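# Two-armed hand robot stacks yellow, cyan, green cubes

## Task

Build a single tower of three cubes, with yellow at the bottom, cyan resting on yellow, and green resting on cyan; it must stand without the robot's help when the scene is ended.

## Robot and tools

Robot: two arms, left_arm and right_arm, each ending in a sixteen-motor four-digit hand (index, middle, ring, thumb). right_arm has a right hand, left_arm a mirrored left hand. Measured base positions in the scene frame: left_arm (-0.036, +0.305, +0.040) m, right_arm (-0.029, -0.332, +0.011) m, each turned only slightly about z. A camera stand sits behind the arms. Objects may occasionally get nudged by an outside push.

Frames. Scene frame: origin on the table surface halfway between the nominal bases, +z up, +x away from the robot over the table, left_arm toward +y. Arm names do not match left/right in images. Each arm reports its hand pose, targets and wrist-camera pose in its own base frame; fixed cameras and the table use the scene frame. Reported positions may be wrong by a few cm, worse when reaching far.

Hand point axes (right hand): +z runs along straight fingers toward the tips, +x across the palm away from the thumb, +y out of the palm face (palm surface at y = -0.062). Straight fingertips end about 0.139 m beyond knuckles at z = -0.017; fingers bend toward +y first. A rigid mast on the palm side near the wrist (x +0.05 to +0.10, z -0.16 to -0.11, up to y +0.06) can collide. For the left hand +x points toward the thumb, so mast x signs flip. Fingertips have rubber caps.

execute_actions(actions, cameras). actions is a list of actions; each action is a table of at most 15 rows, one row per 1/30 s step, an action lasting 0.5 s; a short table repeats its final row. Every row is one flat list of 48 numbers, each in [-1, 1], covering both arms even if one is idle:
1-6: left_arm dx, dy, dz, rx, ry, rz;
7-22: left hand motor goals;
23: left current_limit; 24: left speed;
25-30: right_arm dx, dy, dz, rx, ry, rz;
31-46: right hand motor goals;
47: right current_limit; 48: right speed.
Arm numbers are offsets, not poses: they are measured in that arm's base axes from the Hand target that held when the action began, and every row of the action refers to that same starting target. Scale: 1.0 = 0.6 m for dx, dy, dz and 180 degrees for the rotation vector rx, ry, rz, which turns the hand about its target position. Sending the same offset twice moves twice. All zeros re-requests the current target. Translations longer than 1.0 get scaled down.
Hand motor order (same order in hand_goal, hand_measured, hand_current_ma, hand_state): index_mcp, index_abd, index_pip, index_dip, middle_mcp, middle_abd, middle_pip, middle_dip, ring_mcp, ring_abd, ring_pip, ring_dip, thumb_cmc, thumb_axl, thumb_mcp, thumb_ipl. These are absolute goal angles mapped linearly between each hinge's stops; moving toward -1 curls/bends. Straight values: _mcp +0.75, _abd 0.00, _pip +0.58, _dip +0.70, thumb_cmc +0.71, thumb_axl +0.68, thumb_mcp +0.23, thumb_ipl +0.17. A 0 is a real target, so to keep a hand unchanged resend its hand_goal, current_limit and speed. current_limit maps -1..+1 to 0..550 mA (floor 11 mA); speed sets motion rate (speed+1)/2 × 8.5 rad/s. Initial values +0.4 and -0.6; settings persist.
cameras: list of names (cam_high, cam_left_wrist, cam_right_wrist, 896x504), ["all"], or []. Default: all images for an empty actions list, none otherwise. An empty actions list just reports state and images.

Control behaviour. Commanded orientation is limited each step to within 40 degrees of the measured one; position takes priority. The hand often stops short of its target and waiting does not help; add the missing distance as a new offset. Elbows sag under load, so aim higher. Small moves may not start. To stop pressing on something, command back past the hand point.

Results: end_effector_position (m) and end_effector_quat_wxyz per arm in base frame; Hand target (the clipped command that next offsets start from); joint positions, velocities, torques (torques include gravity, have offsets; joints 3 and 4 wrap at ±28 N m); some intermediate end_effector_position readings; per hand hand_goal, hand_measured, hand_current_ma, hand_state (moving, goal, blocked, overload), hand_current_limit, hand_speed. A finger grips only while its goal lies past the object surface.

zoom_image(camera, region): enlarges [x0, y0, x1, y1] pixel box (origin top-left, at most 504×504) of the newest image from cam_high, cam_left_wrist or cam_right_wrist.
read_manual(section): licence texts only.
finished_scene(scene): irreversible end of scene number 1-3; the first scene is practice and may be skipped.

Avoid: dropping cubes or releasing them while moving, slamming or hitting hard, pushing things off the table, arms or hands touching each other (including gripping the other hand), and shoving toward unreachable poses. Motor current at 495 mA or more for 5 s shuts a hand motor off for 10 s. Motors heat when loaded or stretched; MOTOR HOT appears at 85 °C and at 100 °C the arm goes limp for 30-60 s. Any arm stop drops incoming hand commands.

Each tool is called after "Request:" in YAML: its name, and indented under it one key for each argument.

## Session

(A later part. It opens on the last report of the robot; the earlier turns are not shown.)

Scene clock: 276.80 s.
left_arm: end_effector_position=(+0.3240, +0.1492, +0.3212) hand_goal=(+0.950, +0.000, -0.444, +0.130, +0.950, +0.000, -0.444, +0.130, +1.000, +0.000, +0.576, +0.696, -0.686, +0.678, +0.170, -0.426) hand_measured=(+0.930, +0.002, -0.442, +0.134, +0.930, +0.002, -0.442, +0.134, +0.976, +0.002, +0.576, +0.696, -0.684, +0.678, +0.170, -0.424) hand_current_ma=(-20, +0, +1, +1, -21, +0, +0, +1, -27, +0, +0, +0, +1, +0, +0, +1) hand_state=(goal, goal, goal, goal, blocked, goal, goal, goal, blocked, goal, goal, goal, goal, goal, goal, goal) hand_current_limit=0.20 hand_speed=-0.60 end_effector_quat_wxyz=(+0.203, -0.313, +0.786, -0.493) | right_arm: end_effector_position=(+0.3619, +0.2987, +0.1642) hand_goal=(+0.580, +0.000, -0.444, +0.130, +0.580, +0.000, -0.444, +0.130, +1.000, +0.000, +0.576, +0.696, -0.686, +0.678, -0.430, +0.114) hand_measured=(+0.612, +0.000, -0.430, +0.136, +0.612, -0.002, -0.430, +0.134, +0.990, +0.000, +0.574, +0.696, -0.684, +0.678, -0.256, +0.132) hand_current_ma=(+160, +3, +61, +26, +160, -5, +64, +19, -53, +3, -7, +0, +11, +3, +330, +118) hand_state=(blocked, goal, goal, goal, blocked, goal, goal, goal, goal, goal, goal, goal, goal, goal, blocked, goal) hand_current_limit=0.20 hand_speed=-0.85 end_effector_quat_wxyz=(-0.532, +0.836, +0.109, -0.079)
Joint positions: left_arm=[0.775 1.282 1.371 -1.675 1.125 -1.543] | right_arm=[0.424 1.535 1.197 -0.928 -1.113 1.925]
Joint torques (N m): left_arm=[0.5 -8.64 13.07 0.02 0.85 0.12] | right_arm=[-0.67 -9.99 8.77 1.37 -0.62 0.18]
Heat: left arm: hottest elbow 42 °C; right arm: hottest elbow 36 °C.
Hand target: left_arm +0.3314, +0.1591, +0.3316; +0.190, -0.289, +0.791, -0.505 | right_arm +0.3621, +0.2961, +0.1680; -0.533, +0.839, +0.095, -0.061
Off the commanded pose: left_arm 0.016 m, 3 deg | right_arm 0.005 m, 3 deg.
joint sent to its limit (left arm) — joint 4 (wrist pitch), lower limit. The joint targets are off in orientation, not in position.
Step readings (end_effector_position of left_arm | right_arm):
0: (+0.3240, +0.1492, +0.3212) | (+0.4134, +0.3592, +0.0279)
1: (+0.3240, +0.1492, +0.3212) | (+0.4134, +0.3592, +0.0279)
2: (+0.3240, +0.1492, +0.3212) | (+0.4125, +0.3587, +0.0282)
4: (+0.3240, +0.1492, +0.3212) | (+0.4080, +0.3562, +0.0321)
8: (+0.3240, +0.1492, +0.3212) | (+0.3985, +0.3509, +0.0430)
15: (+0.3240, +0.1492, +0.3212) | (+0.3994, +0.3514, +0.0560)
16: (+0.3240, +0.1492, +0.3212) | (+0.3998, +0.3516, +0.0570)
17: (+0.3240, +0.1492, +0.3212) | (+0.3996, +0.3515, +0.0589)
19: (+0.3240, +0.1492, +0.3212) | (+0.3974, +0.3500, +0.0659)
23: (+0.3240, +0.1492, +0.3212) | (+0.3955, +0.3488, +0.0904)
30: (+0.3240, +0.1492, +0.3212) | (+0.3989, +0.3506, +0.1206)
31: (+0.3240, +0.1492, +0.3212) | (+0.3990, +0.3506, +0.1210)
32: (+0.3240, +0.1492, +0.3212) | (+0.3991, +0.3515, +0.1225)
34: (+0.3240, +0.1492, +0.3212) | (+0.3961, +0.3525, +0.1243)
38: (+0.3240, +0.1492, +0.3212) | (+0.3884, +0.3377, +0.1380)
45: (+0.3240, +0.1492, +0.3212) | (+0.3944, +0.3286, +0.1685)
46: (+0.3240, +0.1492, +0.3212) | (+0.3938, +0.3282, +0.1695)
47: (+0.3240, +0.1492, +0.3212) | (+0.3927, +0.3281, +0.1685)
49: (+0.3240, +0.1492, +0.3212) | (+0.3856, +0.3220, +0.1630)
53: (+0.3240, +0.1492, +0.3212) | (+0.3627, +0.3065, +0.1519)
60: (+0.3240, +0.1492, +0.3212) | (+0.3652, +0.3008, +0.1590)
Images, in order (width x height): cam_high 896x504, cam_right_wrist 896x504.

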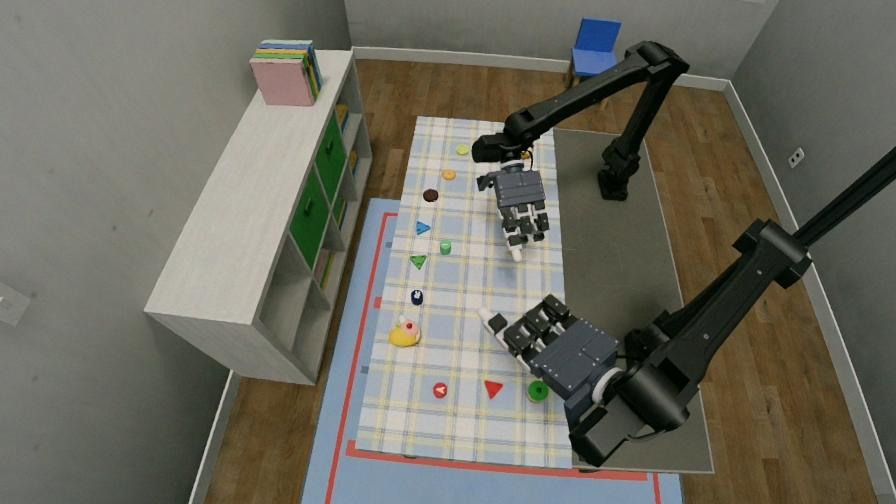

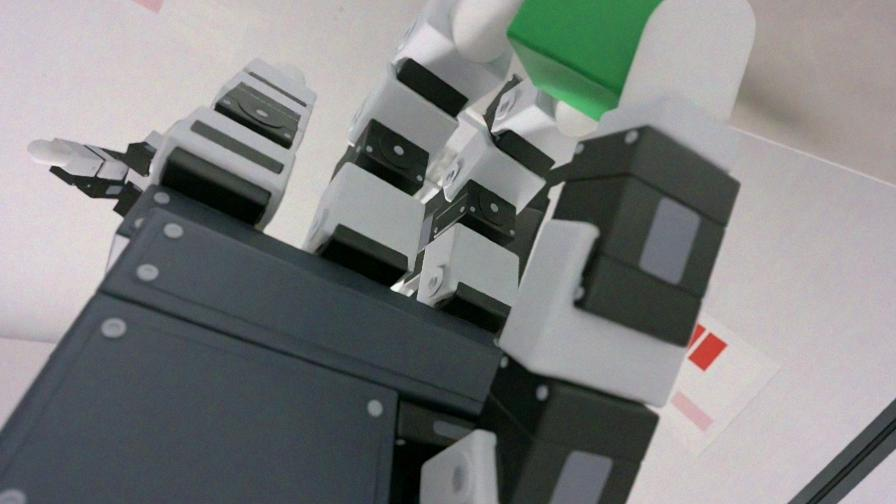

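Request:
execute_actions:
  actions:
    - [[0,0,0,0,0,0,0.95,0,-0.445,0.13,0.95,0,-0.445,0.13,1,0,0.576,0.696,-0.686,0.677,0.169,-0.427,0.2,-0.6,0,-0.17,0.0,0,0,0,0.58,0,-0.445,0.13,0.58,0,-0.445,0.13,1,0,0.576,0.696,-0.686,0.677,-0.43,0.114,0.2,-0.85]]
  cameras: ["cam_high"]

Request:
zoom_image:
  camera: "cam_high"
  region: [495, 225, 535, 265]

Scene clock: 286.60 s.
left_arm: end_effector_position=(+0.3240, +0.1492, +0.3212) hand_goal=(+0.950, +0.000, -0.444, +0.130, +0.950, +0.000, -0.444, +0.130, +1.000, +0.000, +0.576, +0.696, -0.686, +0.678, +0.170, -0.426) hand_measured=(+0.930, +0.002, -0.442, +0.134, +0.930, +0.002, -0.442, +0.134, +0.976, +0.002, +0.576, +0.696, -0.684, +0.678, +0.170, -0.424) hand_current_ma=(-20, +0, +1, +1, -21, +0, +0, +1, -27, +0, +0, +0, +1, +0, +0, +1) hand_state=(goal, goal, goal, goal, blocked, goal, goal, goal, blocked, goal, goal, goal, goal, goal, goal, goal) hand_current_limit=0.20 hand_speed=-0.60 end_effector_quat_wxyz=(+0.203, -0.313, +0.786, -0.493) | right_arm: end_effector_position=(+0.3489, +0.1879, +0.1580) hand_goal=(+0.580, +0.000, -0.444, +0.130, +0.580, +0.000, -0.444, +0.130, +1.000, +0.000, +0.576, +0.696, -0.686, +0.678, -0.430, +0.114) hand_measured=(+0.610, +0.000, -0.430, +0.136, +0.610, -0.002, -0.430, +0.134, +0.990, +0.000, +0.574, +0.696, -0.684, +0.678, -0.256, +0.132) hand_current_ma=(+156, +3, +64, +26, +153, -5, +66, +20, -53, +3, -7, +0, +11, +3, +330, +122) hand_state=(blocked, goal, goal, goal, blocked, goal, goal, goal, goal, goal, goal, goal, goal, goal, blocked, goal) hand_current_limit=0.20 hand_speed=-0.85 end_effector_quat_wxyz=(-0.527, +0.844, +0.077, -0.066)
Joint positions: left_arm=[0.775 1.282 1.371 -1.675 1.125 -1.543] | right_arm=[0.191 1.47 1.121 -1.271 -1.119 1.548]
Joint torques (N m): left_arm=[0.38 -8.7 13.29 0.08 0.84 0.16] | right_arm=[0.5 -6.59 12.51 0.1 -1 -0.13]
Heat: left arm: hottest elbow 42 °C; right arm: hottest elbow 36 °C.
Hand target: left_arm +0.3314, +0.1591, +0.3316; +0.190, -0.289, +0.791, -0.505 | right_arm +0.3620, +0.1941, +0.1679; -0.533, +0.839, +0.095, -0.061
Off the commanded pose: left_arm 0.016 m, 3 deg | right_arm 0.018 m, 2 deg.
joint sent to its limit (left arm) — joint 4 (wrist pitch), lower limit. The joint targets are off in orientation, not in position.
Step readings (end_effector_position of left_arm | right_arm):
0: (+0.3240, +0.1492, +0.3212) | (+0.3619, +0.2987, +0.1642)
1: (+0.3240, +0.1492, +0.3212) | (+0.3618, +0.2985, +0.1639)
2: (+0.3240, +0.1492, +0.3212) | (+0.3629, +0.2934, +0.1629)
4: (+0.3240, +0.1492, +0.3212) | (+0.3567, +0.2778, +0.1607)
8: (+0.3240, +0.1492, +0.3212) | (+0.3520, +0.2267, +0.1579)
15: (+0.3240, +0.1492, +0.3212) | (+0.3529, +0.1898, +0.1588)
Images, in order (width x height): cam_high 896x504.

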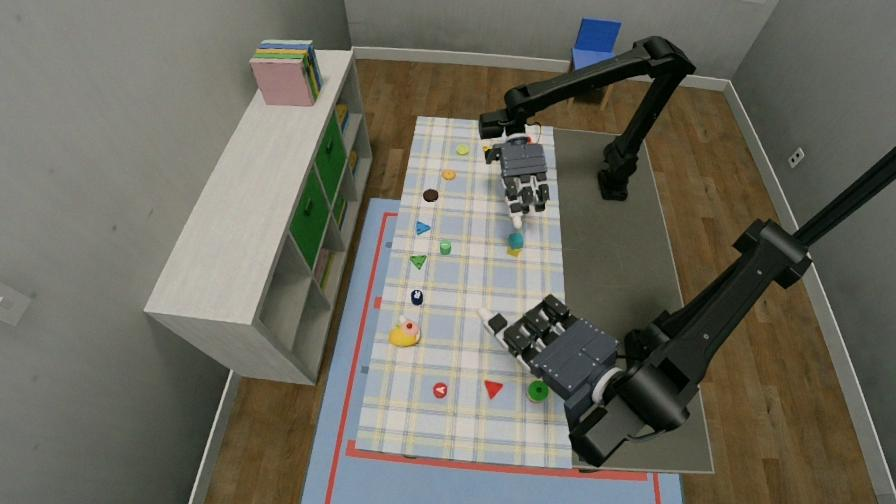

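Scaled by 12.600 from the camera's 896x504 image, which has a finer 1280x720 frame.

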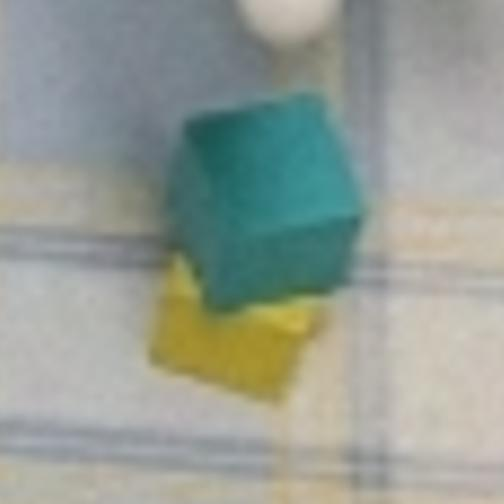

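Request:
execute_actions:
  actions: []
  cameras: ["cam_high"]

Scene clock: 307.73 s.
left_arm: end_effector_position=(+0.3240, +0.1492, +0.3212) hand_goal=(+0.950, +0.000, -0.444, +0.130, +0.950, +0.000, -0.444, +0.130, +1.000, +0.000, +0.576, +0.696, -0.686, +0.678, +0.170, -0.426) hand_measured=(+0.930, +0.002, -0.442, +0.134, +0.930, +0.002, -0.442, +0.134, +0.976, +0.002, +0.576, +0.696, -0.684, +0.678, +0.170, -0.424) hand_current_ma=(-20, +0, +1, +1, -21, +0, +0, +1, -27, +0, +0, +0, +1, +0, +0, +1) hand_state=(goal, goal, goal, goal, blocked, goal, goal, goal, blocked, goal, goal, goal, goal, goal, goal, goal) hand_current_limit=0.20 hand_speed=-0.60 end_effector_quat_wxyz=(+0.203, -0.313, +0.786, -0.493) | right_arm: end_effector_position=(+0.3489, +0.1879, +0.1580) hand_goal=(+0.580, +0.000, -0.444, +0.130, +0.580, +0.000, -0.444, +0.130, +1.000, +0.000, +0.576, +0.696, -0.686, +0.678, -0.430, +0.114) hand_measured=(+0.610, +0.000, -0.430, +0.136, +0.610, -0.002, -0.430, +0.134, +0.990, +0.000, +0.574, +0.696, -0.684, +0.678, -0.256, +0.132) hand_current_ma=(+156, +3, +64, +26, +153, -5, +66, +20, -53, +3, -7, +0, +11, +3, +330, +122) hand_state=(blocked, goal, goal, goal, blocked, goal, goal, goal, goal, goal, goal, goal, goal, goal, blocked, goal) hand_current_limit=0.20 hand_speed=-0.85 end_effector_quat_wxyz=(-0.527, +0.844, +0.077, -0.066)
Joint positions: left_arm=[0.775 1.282 1.371 -1.675 1.125 -1.543] | right_arm=[0.191 1.47 1.121 -1.271 -1.119 1.548]
Joint velocities: within noise
Joint torques (N m): left_arm=[0.26 -8.76 13.12 0.14 0.82 0.18] | right_arm=[0.62 -6.53 12.57 0.12 -1.03 -0.12]
Heat: left arm: hottest elbow 43 °C; right arm: hottest elbow 37 °C.
Hand target: left_arm +0.3314, +0.1591, +0.3316; +0.190, -0.289, +0.791, -0.505 | right_arm +0.3620, +0.1941, +0.1679; -0.533, +0.839, +0.095, -0.061
Off the commanded pose: left_arm 0.016 m, 3 deg | right_arm 0.018 m, 2 deg.
Images, in order (width x height): cam_high 896x504.

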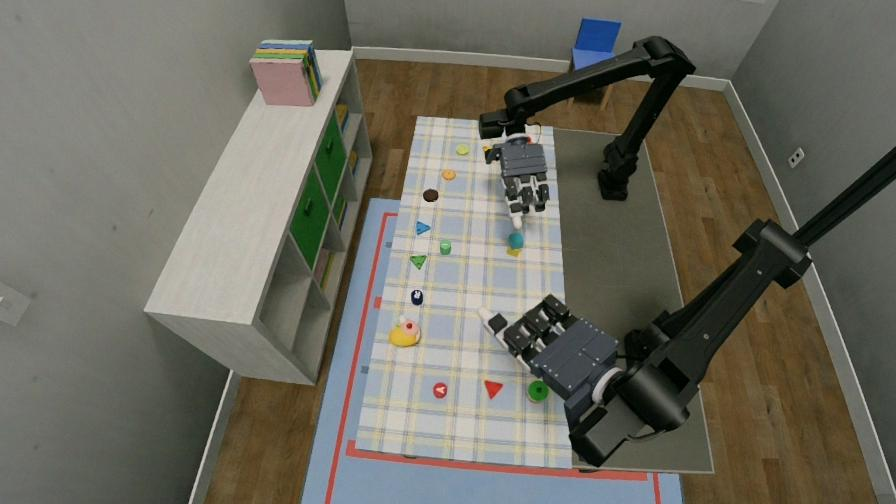

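Request:
execute_actions:
  actions:
    - [[0,0,0,0,0,0,0.95,0,-0.444,0.13,0.95,0,-0.444,0.13,1,0,0.576,0.696,-0.686,0.678,0.17,-0.426,0.2,-0.6,0,0.03,0,0,0,0,0.58,0,-0.444,0.13,0.58,0,-0.444,0.13,1,0,0.576,0.696,-0.686,0.678,-0.43,0.114,0.2,-0.85]]
    - [[0,0,0,0,0,0,0.95,0,-0.444,0.13,0.95,0,-0.444,0.13,1,0,0.576,0.696,-0.686,0.678,0.17,-0.426,0.2,-0.6,-0.001,0.05,0,0,0,0,0.58,0,-0.444,0.13,0.58,0,-0.444,0.13,1,0,0.576,0.696,-0.686,0.678,-0.43,0.114,0.2,-0.85]]
    - [[0,0,0,0,0,0,0.95,0,-0.444,0.13,0.95,0,-0.444,0.13,1,0,0.576,0.696,-0.686,0.678,0.17,-0.426,0.2,-0.6,-0.001,0.05,0,0,0,0,0.58,0,-0.444,0.13,0.58,0,-0.444,0.13,1,0,0.576,0.696,-0.686,0.678,-0.43,0.114,0.2,-0.85]]
    - [[0,0,0,0,0,0,0.95,0,-0.444,0.13,0.95,0,-0.444,0.13,1,0,0.576,0.696,-0.686,0.678,0.17,-0.426,0.2,-0.6,-0.001,0.045,0,0,0,0,0.58,0,-0.444,0.13,0.58,0,-0.444,0.13,1,0,0.576,0.696,-0.686,0.678,-0.43,0.114,0.2,-0.85]]
    - [[0,0,0,0,0,0,0.95,0,-0.444,0.13,0.95,0,-0.444,0.13,1,0,0.576,0.696,-0.686,0.678,0.17,-0.426,0.2,-0.6,-0.002,0,-0.018,0,0,0,0.58,0,-0.444,0.13,0.58,0,-0.444,0.13,1,0,0.576,0.696,-0.686,0.678,-0.43,0.114,0.2,-0.85]]
    - [[0,0,0,0,0,0,0.95,0,-0.444,0.13,0.95,0,-0.444,0.13,1,0,0.576,0.696,-0.686,0.678,0.17,-0.426,0.2,-0.6,0,0,-0.022,0,0,0,0.58,0,-0.444,0.13,0.58,0,-0.444,0.13,1,0,0.576,0.696,-0.686,0.678,-0.43,0.114,0.2,-0.85]]
  cameras: []

Scene clock: 323.23 s.
left_arm: end_effector_position=(+0.3240, +0.1492, +0.3212) hand_goal=(+0.950, +0.000, -0.444, +0.130, +0.950, +0.000, -0.444, +0.130, +1.000, +0.000, +0.576, +0.696, -0.686, +0.678, +0.170, -0.426) hand_measured=(+0.930, +0.002, -0.442, +0.134, +0.930, +0.002, -0.442, +0.134, +0.976, +0.002, +0.576, +0.696, -0.684, +0.678, +0.170, -0.424) hand_current_ma=(-20, +0, +1, +1, -21, +0, +0, +1, -27, +0, +0, +0, +1, +0, +0, +1) hand_state=(goal, goal, goal, goal, blocked, goal, goal, goal, blocked, goal, goal, goal, goal, goal, goal, goal) hand_current_limit=0.20 hand_speed=-0.60 end_effector_quat_wxyz=(+0.203, -0.313, +0.786, -0.493) | right_arm: end_effector_position=(+0.3613, +0.2962, +0.1522) hand_goal=(+0.580, +0.000, -0.444, +0.130, +0.580, +0.000, -0.444, +0.130, +1.000, +0.000, +0.576, +0.696, -0.686, +0.678, -0.430, +0.114) hand_measured=(+0.610, +0.000, -0.430, +0.136, +0.610, -0.002, -0.430, +0.134, +0.990, +0.000, +0.574, +0.696, -0.684, +0.678, -0.256, +0.134) hand_current_ma=(+155, +3, +64, +26, +153, -5, +67, +20, -53, +3, -7, +0, +11, +3, +330, +122) hand_state=(blocked, goal, goal, goal, blocked, goal, goal, goal, goal, goal, goal, goal, goal, goal, blocked, goal) hand_current_limit=0.20 hand_speed=-0.85 end_effector_quat_wxyz=(-0.533, +0.838, +0.101, -0.053)
Joint positions: left_arm=[0.775 1.282 1.371 -1.675 1.125 -1.543] | right_arm=[0.422 1.501 1.121 -0.785 -1.09 2]
Joint torques (N m): left_arm=[0.62 -8.41 13.19 0.16 0.83 0.13] | right_arm=[0.38 -7.36 8.72 1.57 -0.6 0.16]
Heat: left arm: hottest elbow 43 °C; right arm: hottest elbow 37 °C.
Hand target: left_arm +0.3314, +0.1591, +0.3316; +0.190, -0.289, +0.791, -0.505 | right_arm +0.3591, +0.2990, +0.1438; -0.533, +0.839, +0.095, -0.061
Off the commanded pose: left_arm 0.016 m, 3 deg | right_arm 0.009 m, 1 deg.
joint sent to its limit (left arm) — joint 4 (wrist pitch), lower limit. The joint targets are off in orientation, not in position.
Step readings (end_effector_position of left_arm | right_arm):
0: (+0.3240, +0.1492, +0.3212) | (+0.3489, +0.1879, +0.1580)
1: (+0.3240, +0.1492, +0.3212) | (+0.3489, +0.1879, +0.1580)
2: (+0.3240, +0.1492, +0.3212) | (+0.3485, +0.1886, +0.1580)
4: (+0.3240, +0.1492, +0.3212) | (+0.3473, +0.1929, +0.1580)
8: (+0.3240, +0.1492, +0.3212) | (+0.3471, +0.1987, +0.1572)
15: (+0.3240, +0.1492, +0.3212) | (+0.3458, +0.2028, +0.1564)
16: (+0.3240, +0.1492, +0.3212) | (+0.3458, +0.2031, +0.1564)
17: (+0.3240, +0.1492, +0.3212) | (+0.3459, +0.2049, +0.1564)
19: (+0.3240, +0.1492, +0.3212) | (+0.3482, +0.2111, +0.1561)
23: (+0.3240, +0.1492, +0.3212) | (+0.3484, +0.2255, +0.1563)
30: (+0.3240, +0.1492, +0.3212) | (+0.3471, +0.2349, +0.1570)
31: (+0.3240, +0.1492, +0.3212) | (+0.3475, +0.2351, +0.1571)
32: (+0.3240, +0.1492, +0.3212) | (+0.3480, +0.2366, +0.1572)
34: (+0.3240, +0.1492, +0.3212) | (+0.3496, +0.2427, +0.1573)
38: (+0.3240, +0.1492, +0.3212) | (+0.3497, +0.2554, +0.1578)
45: (+0.3240, +0.1492, +0.3212) | (+0.3481, +0.2647, +0.1584)
46: (+0.3240, +0.1492, +0.3212) | (+0.3485, +0.2647, +0.1584)
47: (+0.3240, +0.1492, +0.3212) | (+0.3490, +0.2659, +0.1585)
49: (+0.3240, +0.1492, +0.3212) | (+0.3499, +0.2714, +0.1582)
53: (+0.3240, +0.1492, +0.3212) | (+0.3501, +0.2817, +0.1580)
60: (+0.3240, +0.1492, +0.3212) | (+0.3474, +0.2899, +0.1585)
61: (+0.3240, +0.1492, +0.3212) | (+0.3478, +0.2900, +0.1585)
62: (+0.3240, +0.1492, +0.3212) | (+0.3482, +0.2902, +0.1586)
64: (+0.3240, +0.1492, +0.3212) | (+0.3504, +0.2912, +0.1584)
68: (+0.3240, +0.1492, +0.3212) | (+0.3532, +0.2925, +0.1579)
75: (+0.3240, +0.1492, +0.3212) | (+0.3541, +0.2929, +0.1573)
76: (+0.3240, +0.1492, +0.3212) | (+0.3544, +0.2930, +0.1573)
77: (+0.3240, +0.1492, +0.3212) | (+0.3550, +0.2933, +0.1572)
79: (+0.3240, +0.1492, +0.3212) | (+0.3572, +0.2943, +0.1566)
83: (+0.3240, +0.1492, +0.3212) | (+0.3601, +0.2956, +0.1539)
90: (+0.3240, +0.1492, +0.3212) | (+0.3613, +0.2962, +0.1522)
No camera images: "cameras" was empty.

Request:
execute_actions:
  actions:
    - [[0,0,0,0,0,0,0.95,0,-0.444,0.13,0.95,0,-0.444,0.13,1,0,0.576,0.696,-0.686,0.678,0.17,-0.426,0.2,-0.6,0,0,-0.025,0,0,0,0.58,0,-0.444,0.13,0.58,0,-0.444,0.13,1,0,0.576,0.696,-0.686,0.678,-0.43,0.114,0.2,-0.85]]
    - [[0,0,0,0,0,0,0.95,0,-0.444,0.13,0.95,0,-0.444,0.13,1,0,0.576,0.696,-0.686,0.678,0.17,-0.426,0.2,-0.6,0,0,-0.02,0,0,0,0.58,0,-0.444,0.13,0.58,0,-0.444,0.13,1,0,0.576,0.696,-0.686,0.678,-0.43,0.114,0.2,-0.85]]
    - [[0,0,0,0,0,0,0.95,0,-0.444,0.13,0.95,0,-0.444,0.13,1,0,0.576,0.696,-0.686,0.678,0.17,-0.426,0.2,-0.6,0,0,-0.01,0,0,0,0.58,0,-0.444,0.13,0.58,0,-0.444,0.13,1,0,0.576,0.696,-0.686,0.678,-0.43,0.114,0.2,-0.85]]
  cameras: ["cam_high"]

Request:
zoom_image:
  camera: "cam_high"
  region: [490, 220, 540, 270]

Scene clock: 329.63 s.
left_arm: end_effector_position=(+0.3240, +0.1492, +0.3212) hand_goal=(+0.950, +0.000, -0.444, +0.130, +0.950, +0.000, -0.444, +0.130, +1.000, +0.000, +0.576, +0.696, -0.686, +0.678, +0.170, -0.426) hand_measured=(+0.930, +0.002, -0.442, +0.134, +0.930, +0.002, -0.442, +0.134, +0.976, +0.002, +0.576, +0.696, -0.684, +0.678, +0.170, -0.424) hand_current_ma=(-20, +0, +1, +1, -21, +0, +0, +1, -27, +0, +0, +0, +1, +0, +0, +1) hand_state=(goal, goal, goal, goal, blocked, goal, goal, goal, blocked, goal, goal, goal, goal, goal, goal, goal) hand_current_limit=0.20 hand_speed=-0.60 end_effector_quat_wxyz=(+0.203, -0.313, +0.786, -0.493) | right_arm: end_effector_position=(+0.3619, +0.2964, +0.1192) hand_goal=(+0.580, +0.000, -0.444, +0.130, +0.580, +0.000, -0.444, +0.130, +1.000, +0.000, +0.576, +0.696, -0.686, +0.678, -0.430, +0.114) hand_measured=(+0.610, +0.000, -0.430, +0.136, +0.610, -0.002, -0.430, +0.134, +0.990, +0.000, +0.574, +0.696, -0.684, +0.678, -0.256, +0.134) hand_current_ma=(+155, +3, +64, +26, +153, -5, +67, +20, -53, +3, -7, +0, +11, +3, +330, +122) hand_state=(blocked, goal, goal, goal, blocked, goal, goal, goal, goal, goal, goal, goal, goal, goal, blocked, goal) hand_current_limit=0.20 hand_speed=-0.85 end_effector_quat_wxyz=(-0.534, +0.838, +0.102, -0.052)
Joint positions: left_arm=[0.775 1.282 1.371 -1.675 1.125 -1.543] | right_arm=[0.422 1.539 1.069 -0.695 -1.09 2]
Joint torques (N m): left_arm=[0.15 -8.41 13.19 0.13 0.83 0.18] | right_arm=[0.38 -7.53 8.46 1.54 -0.59 0.17]
Heat: left arm: hottest elbow 43 °C; right arm: hottest elbow 37 °C.
Hand target: left_arm +0.3314, +0.1591, +0.3316; +0.190, -0.289, +0.791, -0.505 | right_arm +0.3591, +0.2991, +0.1109; -0.533, +0.839, +0.095, -0.061
Off the commanded pose: left_arm 0.016 m, 3 deg | right_arm 0.009 m, 1 deg.
joint sent to its limit (left arm) — joint 4 (wrist pitch), lower limit. The joint targets are off in orientation, not in position.
Step readings (end_effector_position of left_arm | right_arm):
0: (+0.3240, +0.1492, +0.3212) | (+0.3613, +0.2962, +0.1522)
1: (+0.3240, +0.1492, +0.3212) | (+0.3616, +0.2963, +0.1523)
2: (+0.3240, +0.1492, +0.3212) | (+0.3617, +0.2964, +0.1518)
4: (+0.3240, +0.1492, +0.3212) | (+0.3625, +0.2967, +0.1496)
8: (+0.3240, +0.1492, +0.3212) | (+0.3610, +0.2960, +0.1414)
15: (+0.3240, +0.1492, +0.3212) | (+0.3607, +0.2959, +0.1354)
16: (+0.3240, +0.1492, +0.3212) | (+0.3610, +0.2960, +0.1354)
17: (+0.3240, +0.1492, +0.3212) | (+0.3615, +0.2962, +0.1354)
19: (+0.3240, +0.1492, +0.3212) | (+0.3624, +0.2967, +0.1341)
23: (+0.3240, +0.1492, +0.3212) | (+0.3618, +0.2964, +0.1291)
30: (+0.3240, +0.1492, +0.3212) | (+0.3610, +0.2960, +0.1241)
31: (+0.3240, +0.1492, +0.3212) | (+0.3613, +0.2962, +0.1241)
32: (+0.3240, +0.1492, +0.3212) | (+0.3616, +0.2963, +0.1242)
34: (+0.3240, +0.1492, +0.3212) | (+0.3624, +0.2966, +0.1240)
38: (+0.3240, +0.1492, +0.3212) | (+0.3624, +0.2967, +0.1220)
45: (+0.3240, +0.1492, +0.3212) | (+0.3616, +0.2963, +0.1191)
Images, in order (width x height): cam_high 896x504.

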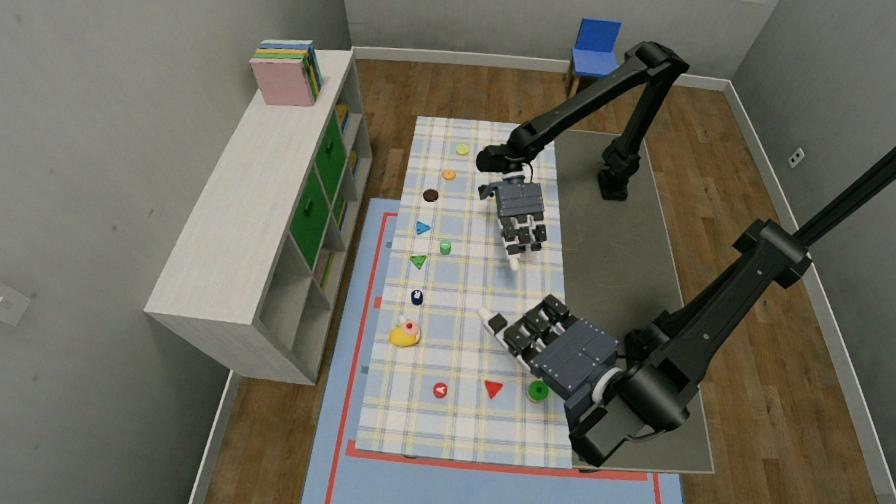

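Scaled by 10.080 from the camera's 896x504 image, which has a finer 1280x720 frame.

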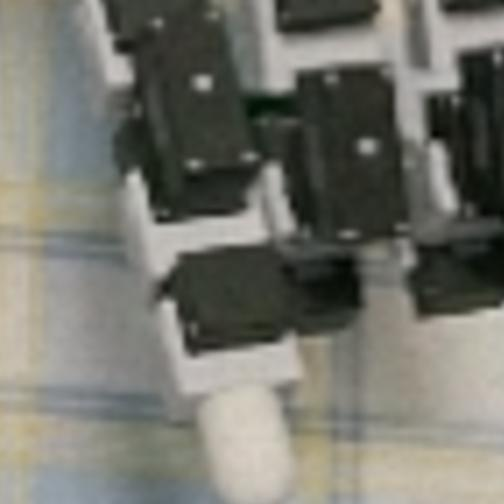

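Request:
execute_actions:
  actions:
    - [[0,0,0,0,0,0,0.95,0,-0.444,0.13,0.95,0,-0.444,0.13,1,0,0.576,0.696,-0.686,0.678,0.17,-0.426,0.2,-0.6,0.001,-0.001,-0.013,0,0,0,0.58,0,-0.444,0.13,0.58,0,-0.444,0.13,1,0,0.576,0.696,-0.686,0.678,-0.43,0.114,0.2,-0.85]]
    - [[0,0,0,0,0,0,0.95,0,-0.444,0.13,0.95,0,-0.444,0.13,1,0,0.576,0.696,-0.686,0.678,0.17,-0.426,0.2,-0.6,0,0,-0.01,0,0,0,0.58,0,-0.444,0.13,0.58,0,-0.444,0.13,1,0,0.576,0.696,-0.686,0.678,-0.43,0.114,0.2,-0.85]]
    - [[0,0,0,0,0,0,0.95,0,-0.444,0.13,0.95,0,-0.444,0.13,1,0,0.576,0.696,-0.686,0.678,0.17,-0.426,0.2,-0.6,0,0,-0.006,0,0,0,0.58,0,-0.444,0.13,0.58,0,-0.444,0.13,1,0,0.576,0.696,-0.686,0.678,-0.43,0.114,0.2,-0.85]]
  cameras: []

Scene clock: 335.63 s.
left_arm: end_effector_position=(+0.3240, +0.1492, +0.3212) hand_goal=(+0.950, +0.000, -0.444, +0.130, +0.950, +0.000, -0.444, +0.130, +1.000, +0.000, +0.576, +0.696, -0.686, +0.678, +0.170, -0.426) hand_measured=(+0.930, +0.002, -0.442, +0.134, +0.930, +0.002, -0.442, +0.134, +0.976, +0.002, +0.576, +0.696, -0.684, +0.678, +0.170, -0.424) hand_current_ma=(-20, +0, +1, +1, -21, +0, +0, +1, -27, +0, +0, +0, +1, +0, +0, +1) hand_state=(goal, goal, goal, goal, blocked, goal, goal, goal, blocked, goal, goal, goal, goal, goal, goal, goal) hand_current_limit=0.20 hand_speed=-0.60 end_effector_quat_wxyz=(+0.203, -0.313, +0.786, -0.493) | right_arm: end_effector_position=(+0.3639, +0.2973, +0.1039) hand_goal=(+0.580, +0.000, -0.444, +0.130, +0.580, +0.000, -0.444, +0.130, +1.000, +0.000, +0.576, +0.696, -0.686, +0.678, -0.430, +0.114) hand_measured=(+0.610, +0.000, -0.430, +0.136, +0.610, -0.002, -0.430, +0.134, +0.990, +0.000, +0.574, +0.696, -0.684, +0.678, -0.256, +0.134) hand_current_ma=(+155, +3, +64, +26, +153, -5, +67, +20, -53, +3, -7, +0, +11, +3, +330, +122) hand_state=(blocked, goal, goal, goal, blocked, goal, goal, goal, goal, goal, goal, goal, goal, goal, blocked, goal) hand_current_limit=0.20 hand_speed=-0.85 end_effector_quat_wxyz=(-0.534, +0.838, +0.102, -0.051)
Joint positions: left_arm=[0.775 1.282 1.371 -1.675 1.125 -1.543] | right_arm=[0.422 1.562 1.051 -0.65 -1.09 2]
Joint torques (N m): left_arm=[0.85 -8.7 13.26 0.01 0.82 0.14] | right_arm=[0.21 -7.53 7.88 1.57 -0.62 0.12]
Heat: left arm: hottest elbow 43 °C; right arm: hottest elbow 37 °C.
Hand target: left_arm +0.3314, +0.1591, +0.3316; +0.190, -0.289, +0.791, -0.505 | right_arm +0.3597, +0.2984, +0.0935; -0.533, +0.839, +0.095, -0.061
Off the commanded pose: left_arm 0.016 m, 3 deg | right_arm 0.011 m, 1 deg.
joint sent to its limit (left arm) — joint 4 (wrist pitch), lower limit. The joint targets are off in orientation, not in position.
Step readings (end_effector_position of left_arm | right_arm):
0: (+0.3240, +0.1492, +0.3212) | (+0.3619, +0.2964, +0.1192)
1: (+0.3240, +0.1492, +0.3212) | (+0.3619, +0.2964, +0.1192)
2: (+0.3240, +0.1492, +0.3212) | (+0.3622, +0.2966, +0.1191)
4: (+0.3240, +0.1492, +0.3212) | (+0.3627, +0.2968, +0.1181)
8: (+0.3240, +0.1492, +0.3212) | (+0.3621, +0.2965, +0.1143)
15: (+0.3240, +0.1492, +0.3212) | (+0.3614, +0.2962, +0.1107)
16: (+0.3240, +0.1492, +0.3212) | (+0.3617, +0.2963, +0.1107)
17: (+0.3240, +0.1492, +0.3212) | (+0.3620, +0.2965, +0.1108)
19: (+0.3240, +0.1492, +0.3212) | (+0.3629, +0.2969, +0.1106)
23: (+0.3240, +0.1492, +0.3212) | (+0.3633, +0.2971, +0.1087)
30: (+0.3240, +0.1492, +0.3212) | (+0.3618, +0.2964, +0.1053)
31: (+0.3240, +0.1492, +0.3212) | (+0.3618, +0.2964, +0.1053)
32: (+0.3240, +0.1492, +0.3212) | (+0.3621, +0.2965, +0.1052)
34: (+0.3240, +0.1492, +0.3212) | (+0.3627, +0.2968, +0.1051)
38: (+0.3240, +0.1492, +0.3212) | (+0.3636, +0.2972, +0.1046)
45: (+0.3240, +0.1492, +0.3212) | (+0.3639, +0.2973, +0.1039)
No camera images: "cameras" was empty.

Request:
execute_actions:
  actions:
    - [[0,0,0,0,0,0,0.95,0,-0.444,0.13,0.95,0,-0.444,0.13,1,0,0.576,0.696,-0.686,0.678,0.17,-0.426,0.2,-0.6,-0.001,-0.002,-0.005,0,0,0,0.58,0,-0.444,0.13,0.58,0,-0.444,0.13,1,0,0.576,0.696,-0.686,0.678,-0.43,0.114,0.2,-0.85]]
  cameras: ["cam_high"]

Request:
zoom_image:
  camera: "cam_high"
  region: [490, 220, 540, 270]

Scene clock: 341.60 s.
left_arm: end_effector_position=(+0.3240, +0.1492, +0.3212) hand_goal=(+0.950, +0.000, -0.444, +0.130, +0.950, +0.000, -0.444, +0.130, +1.000, +0.000, +0.576, +0.696, -0.686, +0.678, +0.170, -0.426) hand_measured=(+0.930, +0.002, -0.442, +0.134, +0.930, +0.002, -0.442, +0.134, +0.976, +0.002, +0.576, +0.696, -0.684, +0.678, +0.170, -0.424) hand_current_ma=(-20, +0, +1, +1, -21, +0, +0, +1, -27, +0, +0, +0, +1, +0, +0, +1) hand_state=(goal, goal, goal, goal, blocked, goal, goal, goal, blocked, goal, goal, goal, goal, goal, goal, goal) hand_current_limit=0.20 hand_speed=-0.60 end_effector_quat_wxyz=(+0.203, -0.313, +0.786, -0.493) | right_arm: end_effector_position=(+0.3608, +0.2959, +0.0991) hand_goal=(+0.580, +0.000, -0.444, +0.130, +0.580, +0.000, -0.444, +0.130, +1.000, +0.000, +0.576, +0.696, -0.686, +0.678, -0.430, +0.114) hand_measured=(+0.610, +0.000, -0.430, +0.136, +0.610, -0.002, -0.430, +0.134, +0.990, +0.000, +0.574, +0.696, -0.684, +0.678, -0.256, +0.134) hand_current_ma=(+155, +3, +64, +26, +153, -5, +67, +20, -53, +3, -7, +0, +11, +3, +330, +122) hand_state=(blocked, goal, goal, goal, blocked, goal, goal, goal, goal, goal, goal, goal, goal, goal, blocked, goal) hand_current_limit=0.20 hand_speed=-0.85 end_effector_quat_wxyz=(-0.533, +0.838, +0.100, -0.055)
Joint positions: left_arm=[0.775 1.282 1.371 -1.675 1.125 -1.543] | right_arm=[0.422 1.565 1.041 -0.645 -1.09 2]
Joint torques (N m): left_arm=[0.21 -8.18 13.22 0.01 0.86 0.16] | right_arm=[0.09 -7.59 8.25 1.59 -0.64 0.11]
Heat: left arm: hottest elbow 43 °C; right arm: hottest elbow 37 °C.
Hand target: left_arm +0.3314, +0.1591, +0.3316; +0.190, -0.289, +0.791, -0.505 | right_arm +0.3591, +0.2972, +0.0906; -0.533, +0.839, +0.095, -0.061
Off the commanded pose: left_arm 0.016 m, 3 deg | right_arm 0.009 m, 1 deg.
joint sent to its limit (left arm) — joint 4 (wrist pitch), lower limit. The joint targets are off in orientation, not in position.
Step readings (end_effector_position of left_arm | right_arm):
0: (+0.3240, +0.1492, +0.3212) | (+0.3639, +0.2973, +0.1039)
1: (+0.3240, +0.1492, +0.3212) | (+0.3637, +0.2972, +0.1037)
2: (+0.3240, +0.1492, +0.3212) | (+0.3634, +0.2971, +0.1034)
4: (+0.3240, +0.1492, +0.3212) | (+0.3629, +0.2969, +0.1024)
8: (+0.3240, +0.1492, +0.3212) | (+0.3608, +0.2959, +0.0997)
15: (+0.3240, +0.1492, +0.3212) | (+0.3608, +0.2959, +0.0991)
Images, in order (width x height): cam_high 896x504.

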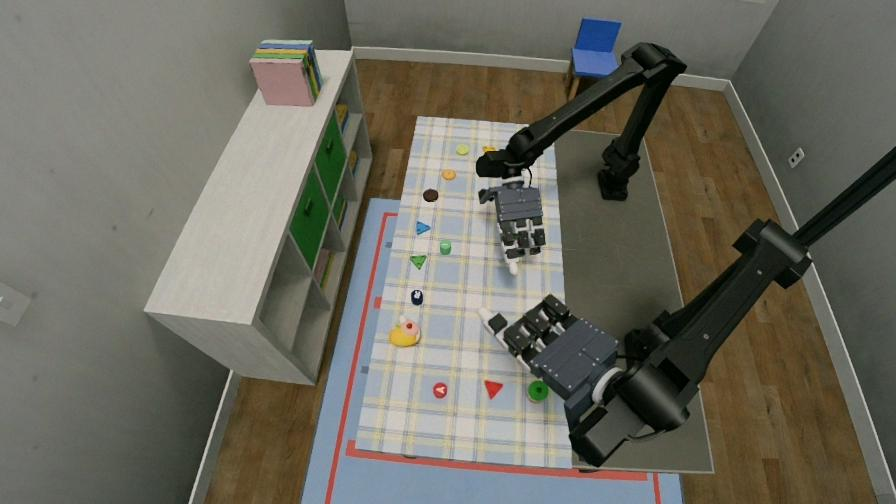

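Scaled by 10.080 from the camera's 896x504 image, which has a finer 1280x720 frame.

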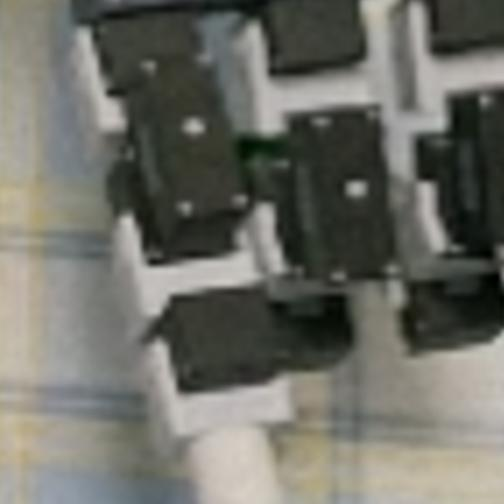

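Request:
execute_actions:
  actions:
    - [[0,0,0,0,0,0,0.95,0,-0.444,0.13,0.95,0,-0.444,0.13,1,0,0.576,0.696,-0.686,0.678,0.17,-0.426,0.2,-0.6,0.001,0.0005,-0.004,0,0,0,0.58,0,-0.444,0.13,0.58,0,-0.444,0.13,1,0,0.576,0.696,-0.686,0.678,-0.43,0.114,0.2,-0.85]]
  cameras: []

Scene clock: 347.37 s.
left_arm: end_effector_position=(+0.3240, +0.1492, +0.3212) hand_goal=(+0.950, +0.000, -0.444, +0.130, +0.950, +0.000, -0.444, +0.130, +1.000, +0.000, +0.576, +0.696, -0.686, +0.678, +0.170, -0.426) hand_measured=(+0.930, +0.002, -0.442, +0.134, +0.930, +0.002, -0.442, +0.134, +0.976, +0.002, +0.576, +0.696, -0.684, +0.678, +0.170, -0.424) hand_current_ma=(-20, +0, +1, +1, -21, +0, +0, +1, -27, +0, +0, +0, +1, +0, +0, +1) hand_state=(goal, goal, goal, goal, blocked, goal, goal, goal, blocked, goal, goal, goal, goal, goal, goal, goal) hand_current_limit=0.20 hand_speed=-0.60 end_effector_quat_wxyz=(+0.203, -0.313, +0.786, -0.493) | right_arm: end_effector_position=(+0.3612, +0.2964, +0.0988) hand_goal=(+0.580, +0.000, -0.444, +0.130, +0.580, +0.000, -0.444, +0.130, +1.000, +0.000, +0.576, +0.696, -0.686, +0.678, -0.430, +0.114) hand_measured=(+0.610, +0.000, -0.430, +0.136, +0.610, -0.002, -0.430, +0.134, +0.990, +0.000, +0.574, +0.696, -0.684, +0.678, -0.256, +0.134) hand_current_ma=(+155, +3, +64, +26, +153, -5, +67, +20, -53, +3, -7, +0, +11, +3, +330, +122) hand_state=(blocked, goal, goal, goal, blocked, goal, goal, goal, goal, goal, goal, goal, goal, goal, blocked, goal) hand_current_limit=0.20 hand_speed=-0.85 end_effector_quat_wxyz=(-0.533, +0.839, +0.098, -0.055)
Joint positions: left_arm=[0.775 1.282 1.371 -1.675 1.125 -1.543] | right_arm=[0.422 1.566 1.041 -0.639 -1.09 2.01]
Joint torques (N m): left_arm=[0.5 -8.29 13.24 0.17 0.83 0.14] | right_arm=[0.32 -7.47 8.12 1.62 -0.63 0.11]
Heat: left arm: hottest elbow 44 °C; right arm: hottest elbow 37 °C.
Hand target: left_arm +0.3314, +0.1591, +0.3316; +0.190, -0.289, +0.791, -0.505 | right_arm +0.3597, +0.2975, +0.0881; -0.533, +0.839, +0.095, -0.061
Off the commanded pose: left_arm 0.016 m, 3 deg | right_arm 0.011 m, 1 deg.
joint sent to its limit (left arm) — joint 4 (wrist pitch), lower limit. The joint targets are off in orientation, not in position.
Step readings (end_effector_position of left_arm | right_arm):
0: (+0.3240, +0.1492, +0.3212) | (+0.3608, +0.2959, +0.0991)
1: (+0.3240, +0.1492, +0.3212) | (+0.3608, +0.2959, +0.0991)
2: (+0.3240, +0.1492, +0.3212) | (+0.3611, +0.2960, +0.0992)
4: (+0.3240, +0.1492, +0.3212) | (+0.3612, +0.2962, +0.0991)
8: (+0.3240, +0.1492, +0.3212) | (+0.3613, +0.2964, +0.0990)
15: (+0.3240, +0.1492, +0.3212) | (+0.3612, +0.2964, +0.0990)
No camera images: "cameras" was empty.

Request:
execute_actions:
  actions:
    - [[0,0,0,0,0,0,0.95,0,-0.444,0.13,0.95,0,-0.444,0.13,1,0,0.576,0.696,-0.686,0.678,0.17,-0.426,0.2,-0.6,0.0015,0,-0.004,0,0,0,0.58,0,-0.444,0.13,0.58,0,-0.444,0.13,1,0,0.576,0.696,-0.686,0.678,-0.43,0.114,0.2,-0.85]]
  cameras: ["cam_high","cam_right_wrist"]

Request:
zoom_image:
  camera: "cam_high"
  region: [495, 225, 535, 265]

Scene clock: 351.50 s.
left_arm: end_effector_position=(+0.3240, +0.1492, +0.3212) hand_goal=(+0.950, +0.000, -0.444, +0.130, +0.950, +0.000, -0.444, +0.130, +1.000, +0.000, +0.576, +0.696, -0.686, +0.678, +0.170, -0.426) hand_measured=(+0.930, +0.002, -0.442, +0.134, +0.930, +0.002, -0.442, +0.134, +0.976, +0.002, +0.576, +0.696, -0.684, +0.678, +0.170, -0.424) hand_current_ma=(-20, +0, +1, +1, -21, +0, +0, +1, -27, +0, +0, +0, +1, +0, +0, +1) hand_state=(goal, goal, goal, goal, blocked, goal, goal, goal, blocked, goal, goal, goal, goal, goal, goal, goal) hand_current_limit=0.20 hand_speed=-0.60 end_effector_quat_wxyz=(+0.203, -0.313, +0.786, -0.493) | right_arm: end_effector_position=(+0.3617, +0.2966, +0.0985) hand_goal=(+0.580, +0.000, -0.444, +0.130, +0.580, +0.000, -0.444, +0.130, +1.000, +0.000, +0.576, +0.696, -0.686, +0.678, -0.430, +0.114) hand_measured=(+0.610, +0.000, -0.430, +0.136, +0.610, -0.002, -0.430, +0.134, +0.990, +0.000, +0.574, +0.696, -0.684, +0.678, -0.256, +0.134) hand_current_ma=(+155, +3, +64, +26, +153, -5, +67, +22, -53, +3, -7, +0, +11, +3, +330, +122) hand_state=(blocked, goal, goal, goal, blocked, goal, goal, goal, goal, goal, goal, goal, goal, goal, blocked, goal) hand_current_limit=0.20 hand_speed=-0.85 end_effector_quat_wxyz=(-0.533, +0.838, +0.098, -0.054)
Joint positions: left_arm=[0.775 1.282 1.371 -1.675 1.125 -1.543] | right_arm=[0.422 1.567 1.041 -0.636 -1.09 2.01]
Joint torques (N m): left_arm=[0.09 -8.59 13.29 0.03 0.86 0.16] | right_arm=[0.03 -7.12 8.06 1.62 -0.67 0.07]
Heat: left arm: hottest elbow 44 °C; right arm: hottest elbow 37 °C.
Hand target: left_arm +0.3314, +0.1591, +0.3316; +0.190, -0.289, +0.791, -0.505 | right_arm +0.3606, +0.2975, +0.0857; -0.533, +0.839, +0.095, -0.061
Off the commanded pose: left_arm 0.016 m, 3 deg | right_arm 0.013 m, 1 deg.
joint sent to its limit (left arm) — joint 4 (wrist pitch), lower limit. The joint targets are off in orientation, not in position.
Step readings (end_effector_position of left_arm | right_arm):
0: (+0.3240, +0.1492, +0.3212) | (+0.3612, +0.2964, +0.0988)
1: (+0.3240, +0.1492, +0.3212) | (+0.3612, +0.2964, +0.0988)
2: (+0.3240, +0.1492, +0.3212) | (+0.3612, +0.2964, +0.0988)
4: (+0.3240, +0.1492, +0.3212) | (+0.3614, +0.2965, +0.0986)
8: (+0.3240, +0.1492, +0.3212) | (+0.3617, +0.2966, +0.0986)
15: (+0.3240, +0.1492, +0.3212) | (+0.3617, +0.2966, +0.0985)
Images, in order (width x height): cam_high 896x504, cam_right_wrist 896x504.

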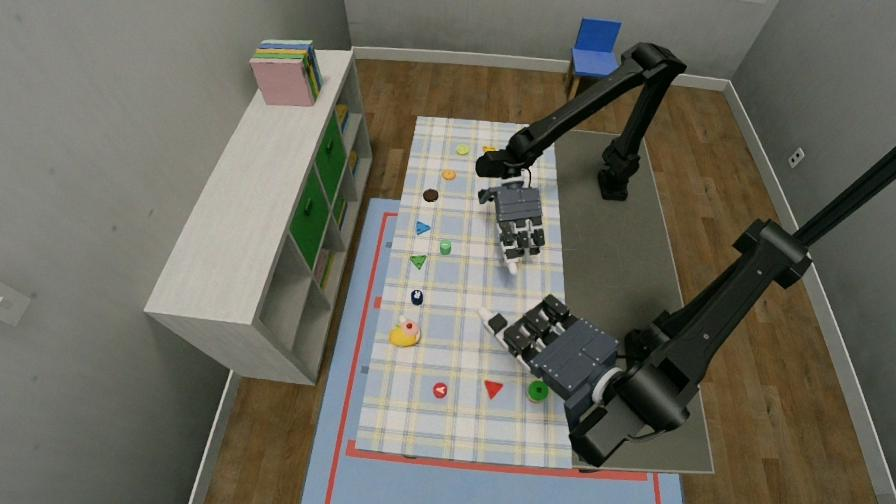

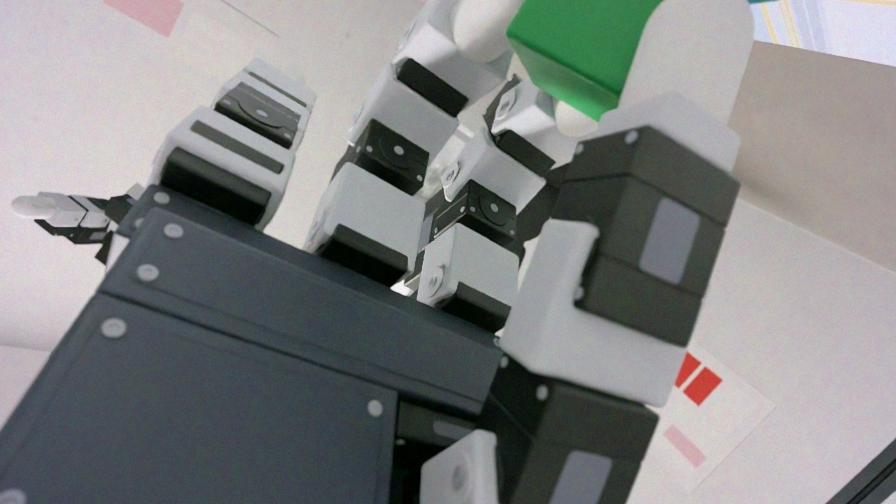

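Scaled by 12.600 from the camera's 896x504 image, which has a finer 1280x720 frame.

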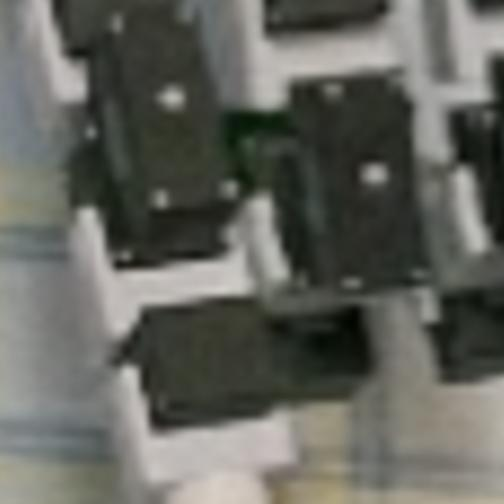

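Request:
execute_actions:
  actions:
    - [[0,0,0,0,0,0,0.95,0,-0.444,0.13,0.95,0,-0.444,0.13,1,0,0.576,0.696,-0.686,0.678,0.17,-0.426,0.2,-0.6,0,0,0.01,0,0,0,0.62,0,-0.444,0.13,0.62,0,-0.444,0.13,1,0,0.576,0.696,-0.686,0.678,-0.33,0.114,0.2,-0.92]]
    - [[0,0,0,0,0,0,0.95,0,-0.444,0.13,0.95,0,-0.444,0.13,1,0,0.576,0.696,-0.686,0.678,0.17,-0.426,0.2,-0.6,0,0,0.008,0,0,0,0.65,0,-0.444,0.13,0.65,0,-0.444,0.13,1,0,0.576,0.696,-0.686,0.678,-0.28,0.114,0.2,-0.92]]
  cameras: []

Scene clock: 357.33 s.
left_arm: end_effector_position=(+0.3240, +0.1492, +0.3212) hand_goal=(+0.950, +0.000, -0.444, +0.130, +0.950, +0.000, -0.444, +0.130, +1.000, +0.000, +0.576, +0.696, -0.686, +0.678, +0.170, -0.426) hand_measured=(+0.930, +0.002, -0.442, +0.134, +0.930, +0.002, -0.442, +0.134, +0.976, +0.002, +0.576, +0.696, -0.684, +0.678, +0.170, -0.424) hand_current_ma=(-20, +0, +1, +1, -21, +0, +0, +1, -27, +0, +0, +0, +1, +0, +0, +1) hand_state=(goal, goal, goal, goal, blocked, goal, goal, goal, blocked, goal, goal, goal, goal, goal, goal, goal) hand_current_limit=0.20 hand_speed=-0.60 end_effector_quat_wxyz=(+0.203, -0.313, +0.786, -0.493) | right_arm: end_effector_position=(+0.3619, +0.2964, +0.0982) hand_goal=(+0.650, +0.000, -0.444, +0.130, +0.650, +0.000, -0.444, +0.130, +1.000, +0.000, +0.576, +0.696, -0.686, +0.678, -0.280, +0.114) hand_measured=(+0.646, +0.000, -0.436, +0.136, +0.644, -0.002, -0.434, +0.134, +0.990, +0.000, +0.574, +0.696, -0.684, +0.678, -0.268, +0.126) hand_current_ma=(-18, +3, +39, +25, -30, -5, +42, +22, -53, +3, -7, +0, +11, +3, +79, +71) hand_state=(goal, goal, goal, goal, goal, goal, goal, goal, goal, goal, goal, goal, goal, goal, goal, goal) hand_current_limit=0.20 hand_speed=-0.92 end_effector_quat_wxyz=(-0.533, +0.838, +0.101, -0.053)
Joint positions: left_arm=[0.775 1.282 1.371 -1.675 1.125 -1.543] | right_arm=[0.422 1.567 1.041 -0.639 -1.09 2]
Joint torques (N m): left_arm=[-0.09 -8.18 13.3 0.08 0.85 0.15] | right_arm=[-0.09 -8.18 9.35 0.76 -0.66 0.09]
Heat: left arm: hottest elbow 44 °C; right arm: hottest elbow 37 °C.
Hand target: left_arm +0.3314, +0.1591, +0.3316; +0.190, -0.289, +0.791, -0.505 | right_arm +0.3606, +0.2975, +0.0965; -0.533, +0.839, +0.095, -0.061
Off the commanded pose: left_arm 0.016 m, 3 deg | right_arm 0.002 m, 1 deg.
joint sent to its limit (left arm) — joint 4 (wrist pitch), lower limit. The joint targets are off in orientation, not in position.
Step readings (end_effector_position of left_arm | right_arm):
0: (+0.3240, +0.1492, +0.3212) | (+0.3617, +0.2966, +0.0985)
1: (+0.3240, +0.1492, +0.3212) | (+0.3617, +0.2966, +0.0985)
2: (+0.3240, +0.1492, +0.3212) | (+0.3617, +0.2966, +0.0985)
4: (+0.3240, +0.1492, +0.3212) | (+0.3617, +0.2966, +0.0985)
8: (+0.3240, +0.1492, +0.3212) | (+0.3617, +0.2966, +0.0985)
15: (+0.3240, +0.1492, +0.3212) | (+0.3617, +0.2966, +0.0985)
16: (+0.3240, +0.1492, +0.3212) | (+0.3617, +0.2966, +0.0985)
17: (+0.3240, +0.1492, +0.3212) | (+0.3617, +0.2966, +0.0985)
19: (+0.3240, +0.1492, +0.3212) | (+0.3617, +0.2966, +0.0985)
23: (+0.3240, +0.1492, +0.3212) | (+0.3619, +0.2965, +0.0983)
30: (+0.3240, +0.1492, +0.3212) | (+0.3618, +0.2964, +0.0982)
No camera images: "cameras" was empty.

Request:
execute_actions:
  actions:
    - [[0,0,0,0,0,0,0.95,0,-0.444,0.13,0.95,0,-0.444,0.13,1,0,0.576,0.696,-0.686,0.678,0.17,-0.426,0.2,-0.6,0,0,0,0,0,0,0.71,0,-0.444,0.13,0.71,0,-0.444,0.13,1,0,0.576,0.696,-0.686,0.678,-0.21,0.1,0.2,-0.92]]
    - [[0,0,0,0,0,0,0.95,0,-0.444,0.13,0.95,0,-0.444,0.13,1,0,0.576,0.696,-0.686,0.678,0.17,-0.426,0.2,-0.6,0,0,0,0,0,0,0.82,0,-0.444,0.13,0.82,0,-0.444,0.13,1,0,0.576,0.696,-0.686,0.678,-0.05,0,0.2,-0.87]]
  cameras: ["cam_high","cam_right_wrist"]

Request:
zoom_image:
  camera: "cam_high"
  region: [495, 225, 535, 265]

Scene clock: 362.83 s.
left_arm: end_effector_position=(+0.3240, +0.1492, +0.3212) hand_goal=(+0.950, +0.000, -0.444, +0.130, +0.950, +0.000, -0.444, +0.130, +1.000, +0.000, +0.576, +0.696, -0.686, +0.678, +0.170, -0.426) hand_measured=(+0.930, +0.002, -0.442, +0.134, +0.930, +0.002, -0.442, +0.134, +0.976, +0.002, +0.576, +0.696, -0.684, +0.678, +0.170, -0.424) hand_current_ma=(-20, +0, +1, +1, -21, +0, +0, +1, -27, +0, +0, +0, +1, +0, +0, +1) hand_state=(goal, goal, goal, goal, blocked, goal, goal, goal, blocked, goal, goal, goal, goal, goal, goal, goal) hand_current_limit=0.20 hand_speed=-0.60 end_effector_quat_wxyz=(+0.203, -0.313, +0.786, -0.493) | right_arm: end_effector_position=(+0.3619, +0.2964, +0.0982) hand_goal=(+0.820, +0.000, -0.444, +0.130, +0.820, +0.000, -0.444, +0.130, +1.000, +0.000, +0.576, +0.696, -0.686, +0.678, -0.050, +0.000) hand_measured=(+0.804, +0.000, -0.442, +0.134, +0.804, -0.002, -0.442, +0.132, +0.990, +0.000, +0.574, +0.696, -0.684, +0.678, -0.052, +0.002) hand_current_ma=(-84, +3, +11, +17, -82, -5, +12, +14, -53, +3, -7, +0, +11, +3, -11, +16) hand_state=(goal, goal, goal, goal, goal, goal, goal, goal, goal, goal, goal, goal, goal, goal, goal, goal) hand_current_limit=0.20 hand_speed=-0.87 end_effector_quat_wxyz=(-0.533, +0.838, +0.101, -0.053)
Joint positions: left_arm=[0.775 1.282 1.371 -1.675 1.125 -1.543] | right_arm=[0.422 1.567 1.041 -0.639 -1.09 2]
Joint torques (N m): left_arm=[0.26 -8.59 13.27 0.17 0.86 0.16] | right_arm=[0.03 -8.18 9.28 0.77 -0.67 0.09]
Heat: left arm: hottest elbow 44 °C; right arm: hottest elbow 37 °C.
Hand target: left_arm +0.3314, +0.1591, +0.3316; +0.190, -0.289, +0.791, -0.505 | right_arm +0.3606, +0.2975, +0.0965; -0.533, +0.839, +0.095, -0.061
Off the commanded pose: left_arm 0.016 m, 3 deg | right_arm 0.002 m, 1 deg.
joint sent to its limit (left arm) — joint 4 (wrist pitch), lower limit. The joint targets are off in orientation, not in position.
Step readings (end_effector_position of left_arm | right_arm):
0: (+0.3240, +0.1492, +0.3212) | (+0.3619, +0.2964, +0.0982)
1: (+0.3240, +0.1492, +0.3212) | (+0.3619, +0.2964, +0.0982)
2: (+0.3240, +0.1492, +0.3212) | (+0.3619, +0.2964, +0.0982)
4: (+0.3240, +0.1492, +0.3212) | (+0.3619, +0.2964, +0.0982)
8: (+0.3240, +0.1492, +0.3212) | (+0.3619, +0.2964, +0.0982)
15: (+0.3240, +0.1492, +0.3212) | (+0.3619, +0.2964, +0.0982)
16: (+0.3240, +0.1492, +0.3212) | (+0.3619, +0.2964, +0.0982)
17: (+0.3240, +0.1492, +0.3212) | (+0.3619, +0.2964, +0.0982)
19: (+0.3240, +0.1492, +0.3212) | (+0.3619, +0.2964, +0.0982)
23: (+0.3240, +0.1492, +0.3212) | (+0.3619, +0.2964, +0.0982)
30: (+0.3240, +0.1492, +0.3212) | (+0.3619, +0.2964, +0.0982)
Images, in order (width x height): cam_high 896x504, cam_right_wrist 896x504.

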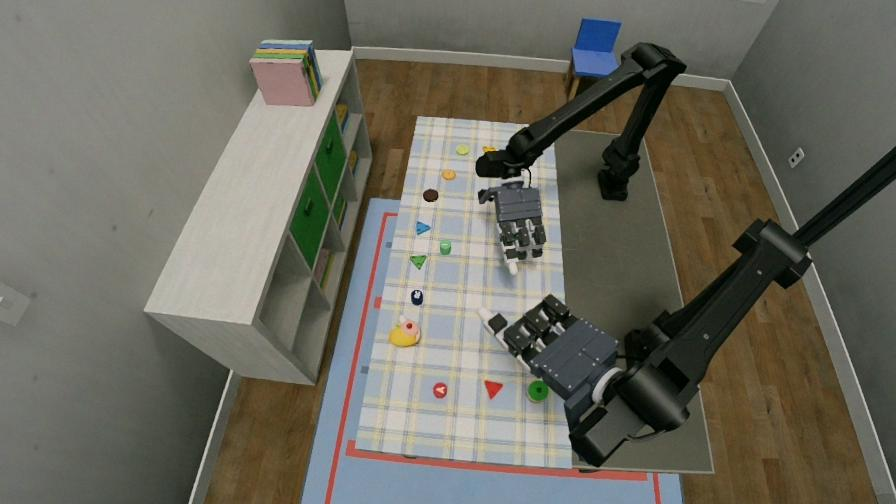

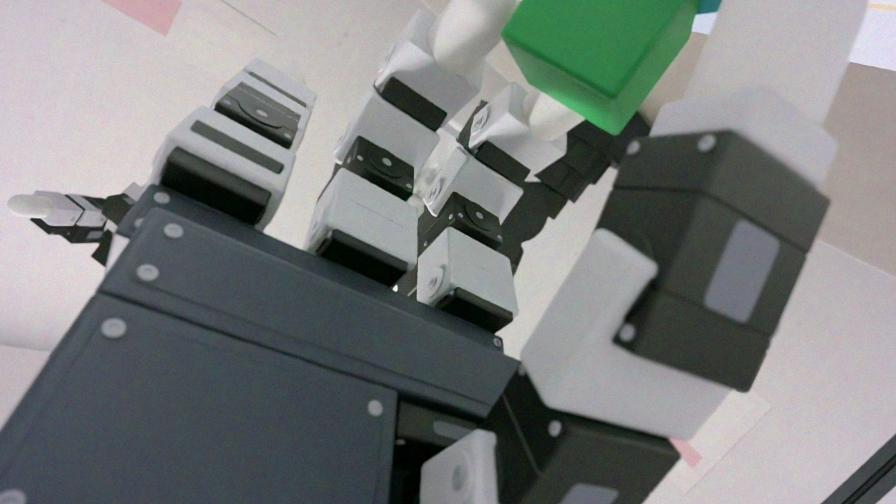

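Scaled by 12.600 from the camera's 896x504 image, which has a finer 1280x720 frame.

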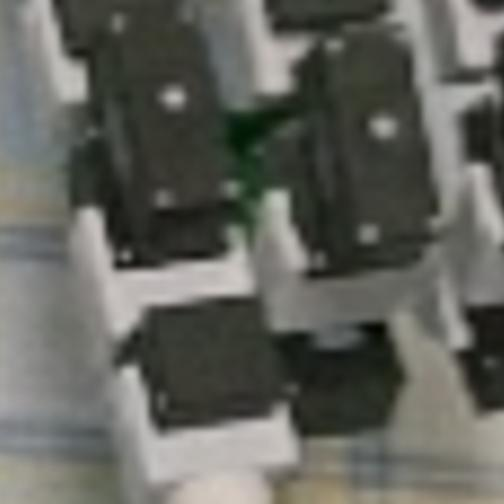

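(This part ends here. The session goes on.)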